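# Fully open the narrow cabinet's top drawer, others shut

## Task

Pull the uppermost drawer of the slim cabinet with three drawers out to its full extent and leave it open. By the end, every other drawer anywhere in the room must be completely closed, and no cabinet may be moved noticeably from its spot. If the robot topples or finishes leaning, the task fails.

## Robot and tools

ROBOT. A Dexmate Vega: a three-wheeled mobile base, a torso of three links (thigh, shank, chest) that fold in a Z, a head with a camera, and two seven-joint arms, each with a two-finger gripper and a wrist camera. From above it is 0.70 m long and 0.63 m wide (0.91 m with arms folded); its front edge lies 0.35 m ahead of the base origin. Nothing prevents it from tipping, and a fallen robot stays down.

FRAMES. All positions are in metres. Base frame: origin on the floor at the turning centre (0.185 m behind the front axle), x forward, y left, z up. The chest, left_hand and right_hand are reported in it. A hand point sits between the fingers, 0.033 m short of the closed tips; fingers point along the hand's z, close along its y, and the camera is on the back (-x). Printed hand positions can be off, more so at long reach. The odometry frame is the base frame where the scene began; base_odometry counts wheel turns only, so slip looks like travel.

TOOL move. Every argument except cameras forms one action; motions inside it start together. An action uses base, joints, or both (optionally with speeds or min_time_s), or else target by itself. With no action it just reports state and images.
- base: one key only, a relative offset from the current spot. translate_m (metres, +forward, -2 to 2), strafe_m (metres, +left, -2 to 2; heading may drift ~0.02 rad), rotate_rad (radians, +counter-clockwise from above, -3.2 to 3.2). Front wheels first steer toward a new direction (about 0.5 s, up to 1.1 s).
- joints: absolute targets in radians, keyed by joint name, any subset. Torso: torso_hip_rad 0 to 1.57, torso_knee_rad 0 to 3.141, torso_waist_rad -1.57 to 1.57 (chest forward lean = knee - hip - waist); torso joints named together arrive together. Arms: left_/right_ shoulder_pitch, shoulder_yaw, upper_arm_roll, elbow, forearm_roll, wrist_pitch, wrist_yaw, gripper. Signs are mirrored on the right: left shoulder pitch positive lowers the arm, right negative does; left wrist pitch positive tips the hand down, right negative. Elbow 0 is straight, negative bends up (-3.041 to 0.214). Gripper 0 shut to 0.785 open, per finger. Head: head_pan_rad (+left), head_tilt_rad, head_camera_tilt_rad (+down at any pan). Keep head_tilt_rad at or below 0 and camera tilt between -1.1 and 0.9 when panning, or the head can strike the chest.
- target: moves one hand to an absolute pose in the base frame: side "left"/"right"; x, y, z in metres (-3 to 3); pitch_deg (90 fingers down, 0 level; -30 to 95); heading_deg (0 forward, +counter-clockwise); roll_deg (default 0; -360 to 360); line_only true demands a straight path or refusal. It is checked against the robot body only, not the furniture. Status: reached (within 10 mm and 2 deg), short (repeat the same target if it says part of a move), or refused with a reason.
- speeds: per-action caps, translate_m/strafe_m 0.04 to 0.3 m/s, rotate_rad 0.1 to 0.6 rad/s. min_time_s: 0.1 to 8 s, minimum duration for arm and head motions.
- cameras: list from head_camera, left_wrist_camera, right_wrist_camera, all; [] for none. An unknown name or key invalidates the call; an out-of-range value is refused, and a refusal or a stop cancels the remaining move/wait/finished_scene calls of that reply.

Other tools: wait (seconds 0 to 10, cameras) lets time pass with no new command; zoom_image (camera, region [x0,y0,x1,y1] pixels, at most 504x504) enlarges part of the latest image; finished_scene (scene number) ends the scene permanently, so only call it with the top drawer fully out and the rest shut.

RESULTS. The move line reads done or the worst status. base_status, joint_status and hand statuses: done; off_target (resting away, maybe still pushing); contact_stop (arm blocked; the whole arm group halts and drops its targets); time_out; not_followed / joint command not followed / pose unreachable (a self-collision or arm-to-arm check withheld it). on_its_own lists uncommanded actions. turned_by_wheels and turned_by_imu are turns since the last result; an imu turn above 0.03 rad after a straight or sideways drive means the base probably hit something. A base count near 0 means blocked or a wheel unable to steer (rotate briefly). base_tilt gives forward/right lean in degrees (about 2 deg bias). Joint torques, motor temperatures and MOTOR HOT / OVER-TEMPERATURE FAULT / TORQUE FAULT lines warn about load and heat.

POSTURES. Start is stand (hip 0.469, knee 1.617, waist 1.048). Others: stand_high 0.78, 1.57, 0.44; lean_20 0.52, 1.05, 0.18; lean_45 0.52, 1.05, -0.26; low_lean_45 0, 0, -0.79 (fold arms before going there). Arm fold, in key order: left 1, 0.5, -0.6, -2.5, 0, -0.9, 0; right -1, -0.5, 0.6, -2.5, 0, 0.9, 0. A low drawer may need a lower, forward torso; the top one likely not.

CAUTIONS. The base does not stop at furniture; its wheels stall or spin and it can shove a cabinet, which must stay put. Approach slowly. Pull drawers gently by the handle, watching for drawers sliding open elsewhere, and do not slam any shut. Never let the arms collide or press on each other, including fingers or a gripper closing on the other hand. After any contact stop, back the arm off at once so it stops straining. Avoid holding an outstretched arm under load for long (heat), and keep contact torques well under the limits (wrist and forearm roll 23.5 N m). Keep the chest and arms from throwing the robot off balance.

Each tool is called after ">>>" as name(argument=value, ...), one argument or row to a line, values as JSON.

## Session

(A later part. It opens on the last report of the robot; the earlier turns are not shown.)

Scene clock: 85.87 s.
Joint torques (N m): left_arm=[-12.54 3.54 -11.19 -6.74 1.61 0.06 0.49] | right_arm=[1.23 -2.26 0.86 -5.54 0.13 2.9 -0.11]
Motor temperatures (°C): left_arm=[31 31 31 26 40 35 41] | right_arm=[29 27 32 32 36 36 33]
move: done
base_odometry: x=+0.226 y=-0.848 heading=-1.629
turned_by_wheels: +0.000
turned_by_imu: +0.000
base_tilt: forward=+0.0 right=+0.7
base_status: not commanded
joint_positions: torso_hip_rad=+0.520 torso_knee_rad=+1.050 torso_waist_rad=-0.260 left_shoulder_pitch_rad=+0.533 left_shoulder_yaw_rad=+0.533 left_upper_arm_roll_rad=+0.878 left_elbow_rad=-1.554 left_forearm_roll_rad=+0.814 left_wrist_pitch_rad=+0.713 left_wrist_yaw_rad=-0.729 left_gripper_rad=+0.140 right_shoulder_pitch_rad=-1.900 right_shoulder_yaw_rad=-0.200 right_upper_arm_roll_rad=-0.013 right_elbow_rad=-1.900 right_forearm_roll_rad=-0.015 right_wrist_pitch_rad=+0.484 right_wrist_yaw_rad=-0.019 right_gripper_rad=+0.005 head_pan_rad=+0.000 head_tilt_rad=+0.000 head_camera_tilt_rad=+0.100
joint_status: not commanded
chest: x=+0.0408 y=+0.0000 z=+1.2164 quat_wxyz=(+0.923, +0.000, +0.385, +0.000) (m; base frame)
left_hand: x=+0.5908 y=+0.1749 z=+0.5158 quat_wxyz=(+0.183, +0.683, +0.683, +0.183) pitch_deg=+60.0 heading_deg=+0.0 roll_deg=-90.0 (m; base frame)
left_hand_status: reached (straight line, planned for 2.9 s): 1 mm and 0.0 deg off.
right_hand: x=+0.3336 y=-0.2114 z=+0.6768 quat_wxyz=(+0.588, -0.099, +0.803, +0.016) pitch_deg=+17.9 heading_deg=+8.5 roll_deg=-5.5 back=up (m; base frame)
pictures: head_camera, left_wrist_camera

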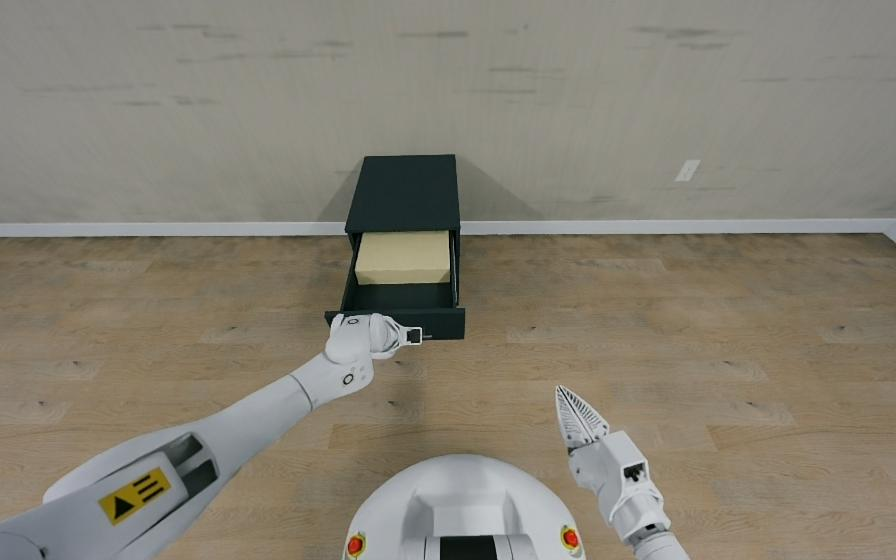

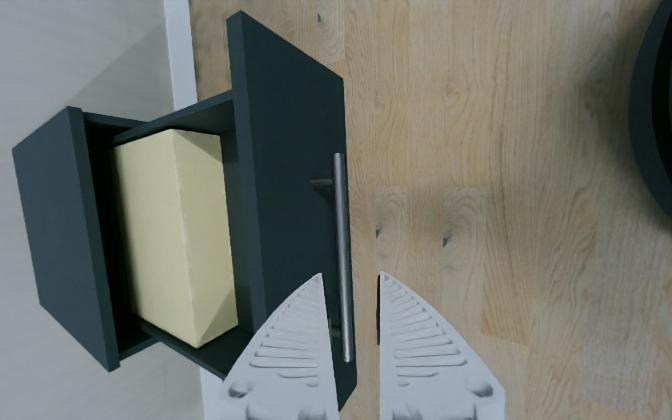

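>>> move(
  base={"translate_m": -0.35},
  speeds={"translate_m": 0.2},
  cameras=["left_wrist_camera"],
)

>>> move(
  base={"strafe_m": -0.7},
  joints={"head_pan_rad": 0.5, "head_camera_tilt_rad": 0.0},
  cameras=["head_camera"],
)

>>> zoom_image(
  camera="head_camera",
  region=[340, 130, 580, 340],
)

Scene clock: 89.30 s.
Joint torques (N m): left_arm=[-14.86 2.49 -10.75 -6.42 1.65 1.1 0.4] | right_arm=[1.3 -1.84 0.72 -5.15 0.15 2.53 0.08]
Motor temperatures (°C): left_arm=[31 31 31 26 40 35 41] | right_arm=[29 27 32 32 36 36 33]
move: done
base_odometry: x=+0.246 y=-0.499 heading=-1.630
turned_by_wheels: -0.001
turned_by_imu: +0.000
base_tilt: forward=+0.0 right=+0.8
base_status: done
joint_positions: torso_hip_rad=+0.520 torso_knee_rad=+1.050 torso_waist_rad=-0.260 left_shoulder_pitch_rad=+0.534 left_shoulder_yaw_rad=+0.535 left_upper_arm_roll_rad=+0.878 left_elbow_rad=-1.558 left_forearm_roll_rad=+0.815 left_wrist_pitch_rad=+0.714 left_wrist_yaw_rad=-0.731 left_gripper_rad=+0.140 right_shoulder_pitch_rad=-1.900 right_shoulder_yaw_rad=-0.200 right_upper_arm_roll_rad=-0.013 right_elbow_rad=-1.900 right_forearm_roll_rad=-0.015 right_wrist_pitch_rad=+0.484 right_wrist_yaw_rad=-0.019 right_gripper_rad=+0.005 head_pan_rad=+0.000 head_tilt_rad=+0.000 head_camera_tilt_rad=+0.100
joint_status: not commanded
chest: x=+0.0407 y=+0.0000 z=+1.2164 quat_wxyz=(+0.923, +0.000, +0.385, +0.000) (m; base frame)
left_hand: x=+0.5904 y=+0.1749 z=+0.5164 quat_wxyz=(+0.183, +0.683, +0.683, +0.183) pitch_deg=+60.0 heading_deg=+0.0 roll_deg=+90.0 (m; base frame)
right_hand: x=+0.3335 y=-0.2114 z=+0.6768 quat_wxyz=(+0.588, -0.099, +0.802, +0.016) pitch_deg=+17.9 heading_deg=+8.5 roll_deg=-5.5 back=up (m; base frame)
pictures: left_wrist_camera

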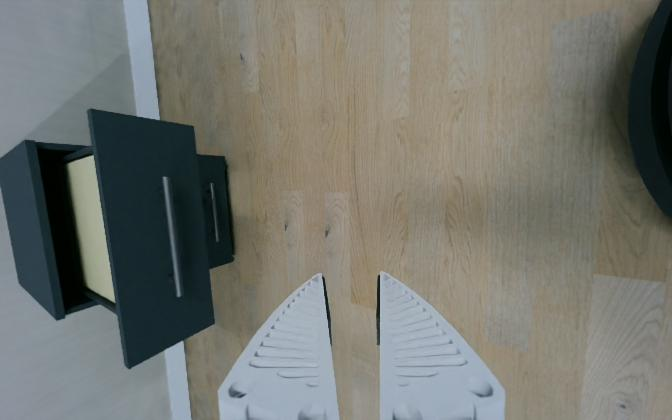

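Scene clock: 93.87 s.
Joint torques (N m): left_arm=[-14.6 0.76 -11.31 -6.99 1.45 -0.09 0.46] | right_arm=[2.77 -2.01 1.25 -6.13 0.27 2.69 -0.43]
Motor temperatures (°C): left_arm=[31 31 31 26 40 35 41] | right_arm=[29 27 32 32 36 36 33]
move: done
base_odometry: x=-0.450 y=-0.452 heading=-1.642
turned_by_wheels: -0.012
turned_by_imu: -0.006
base_tilt: forward=+0.1 right=+0.8
base_status: done
joint_positions: torso_hip_rad=+0.520 torso_knee_rad=+1.050 torso_waist_rad=-0.260 left_shoulder_pitch_rad=+0.534 left_shoulder_yaw_rad=+0.535 left_upper_arm_roll_rad=+0.878 left_elbow_rad=-1.558 left_forearm_roll_rad=+0.815 left_wrist_pitch_rad=+0.714 left_wrist_yaw_rad=-0.731 left_gripper_rad=+0.140 right_shoulder_pitch_rad=-1.900 right_shoulder_yaw_rad=-0.200 right_upper_arm_roll_rad=-0.013 right_elbow_rad=-1.900 right_forearm_roll_rad=-0.015 right_wrist_pitch_rad=+0.484 right_wrist_yaw_rad=-0.019 right_gripper_rad=+0.005 head_pan_rad=+0.500 head_tilt_rad=+0.000 head_camera_tilt_rad=+0.000
joint_status: all done
chest: x=+0.0407 y=+0.0000 z=+1.2164 quat_wxyz=(+0.923, +0.000, +0.385, +0.000) (m; base frame)
left_hand: x=+0.5904 y=+0.1749 z=+0.5164 quat_wxyz=(+0.183, +0.683, +0.683, +0.183) pitch_deg=+60.0 heading_deg=+0.0 roll_deg=+90.0 (m; base frame)
right_hand: x=+0.3335 y=-0.2114 z=+0.6768 quat_wxyz=(+0.588, -0.099, +0.803, +0.016) pitch_deg=+17.9 heading_deg=+8.5 roll_deg=-5.5 back=up (m; base frame)
pictures: head_camera

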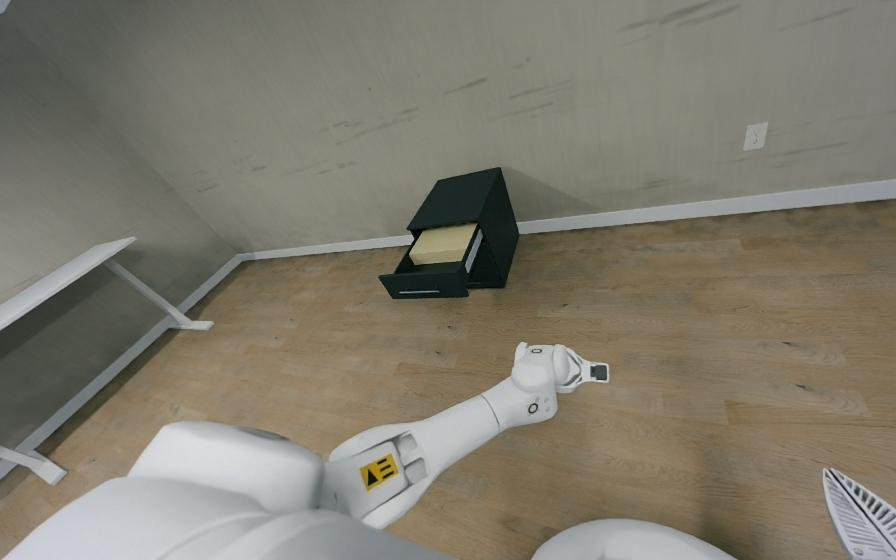

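Scaled by 2.100 from the camera's 896x560 image, which has a finer 960x600 frame.

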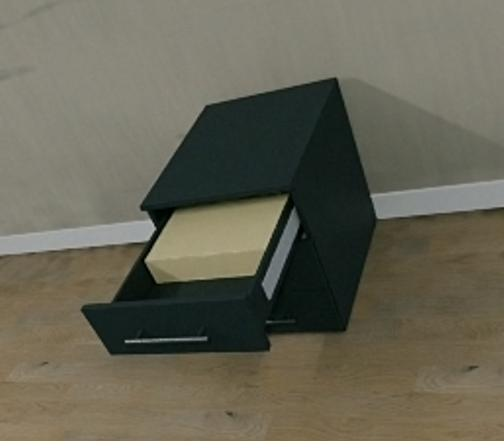

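>>> finished_scene(
  scene=3,
)

The scene is finished: the task was done.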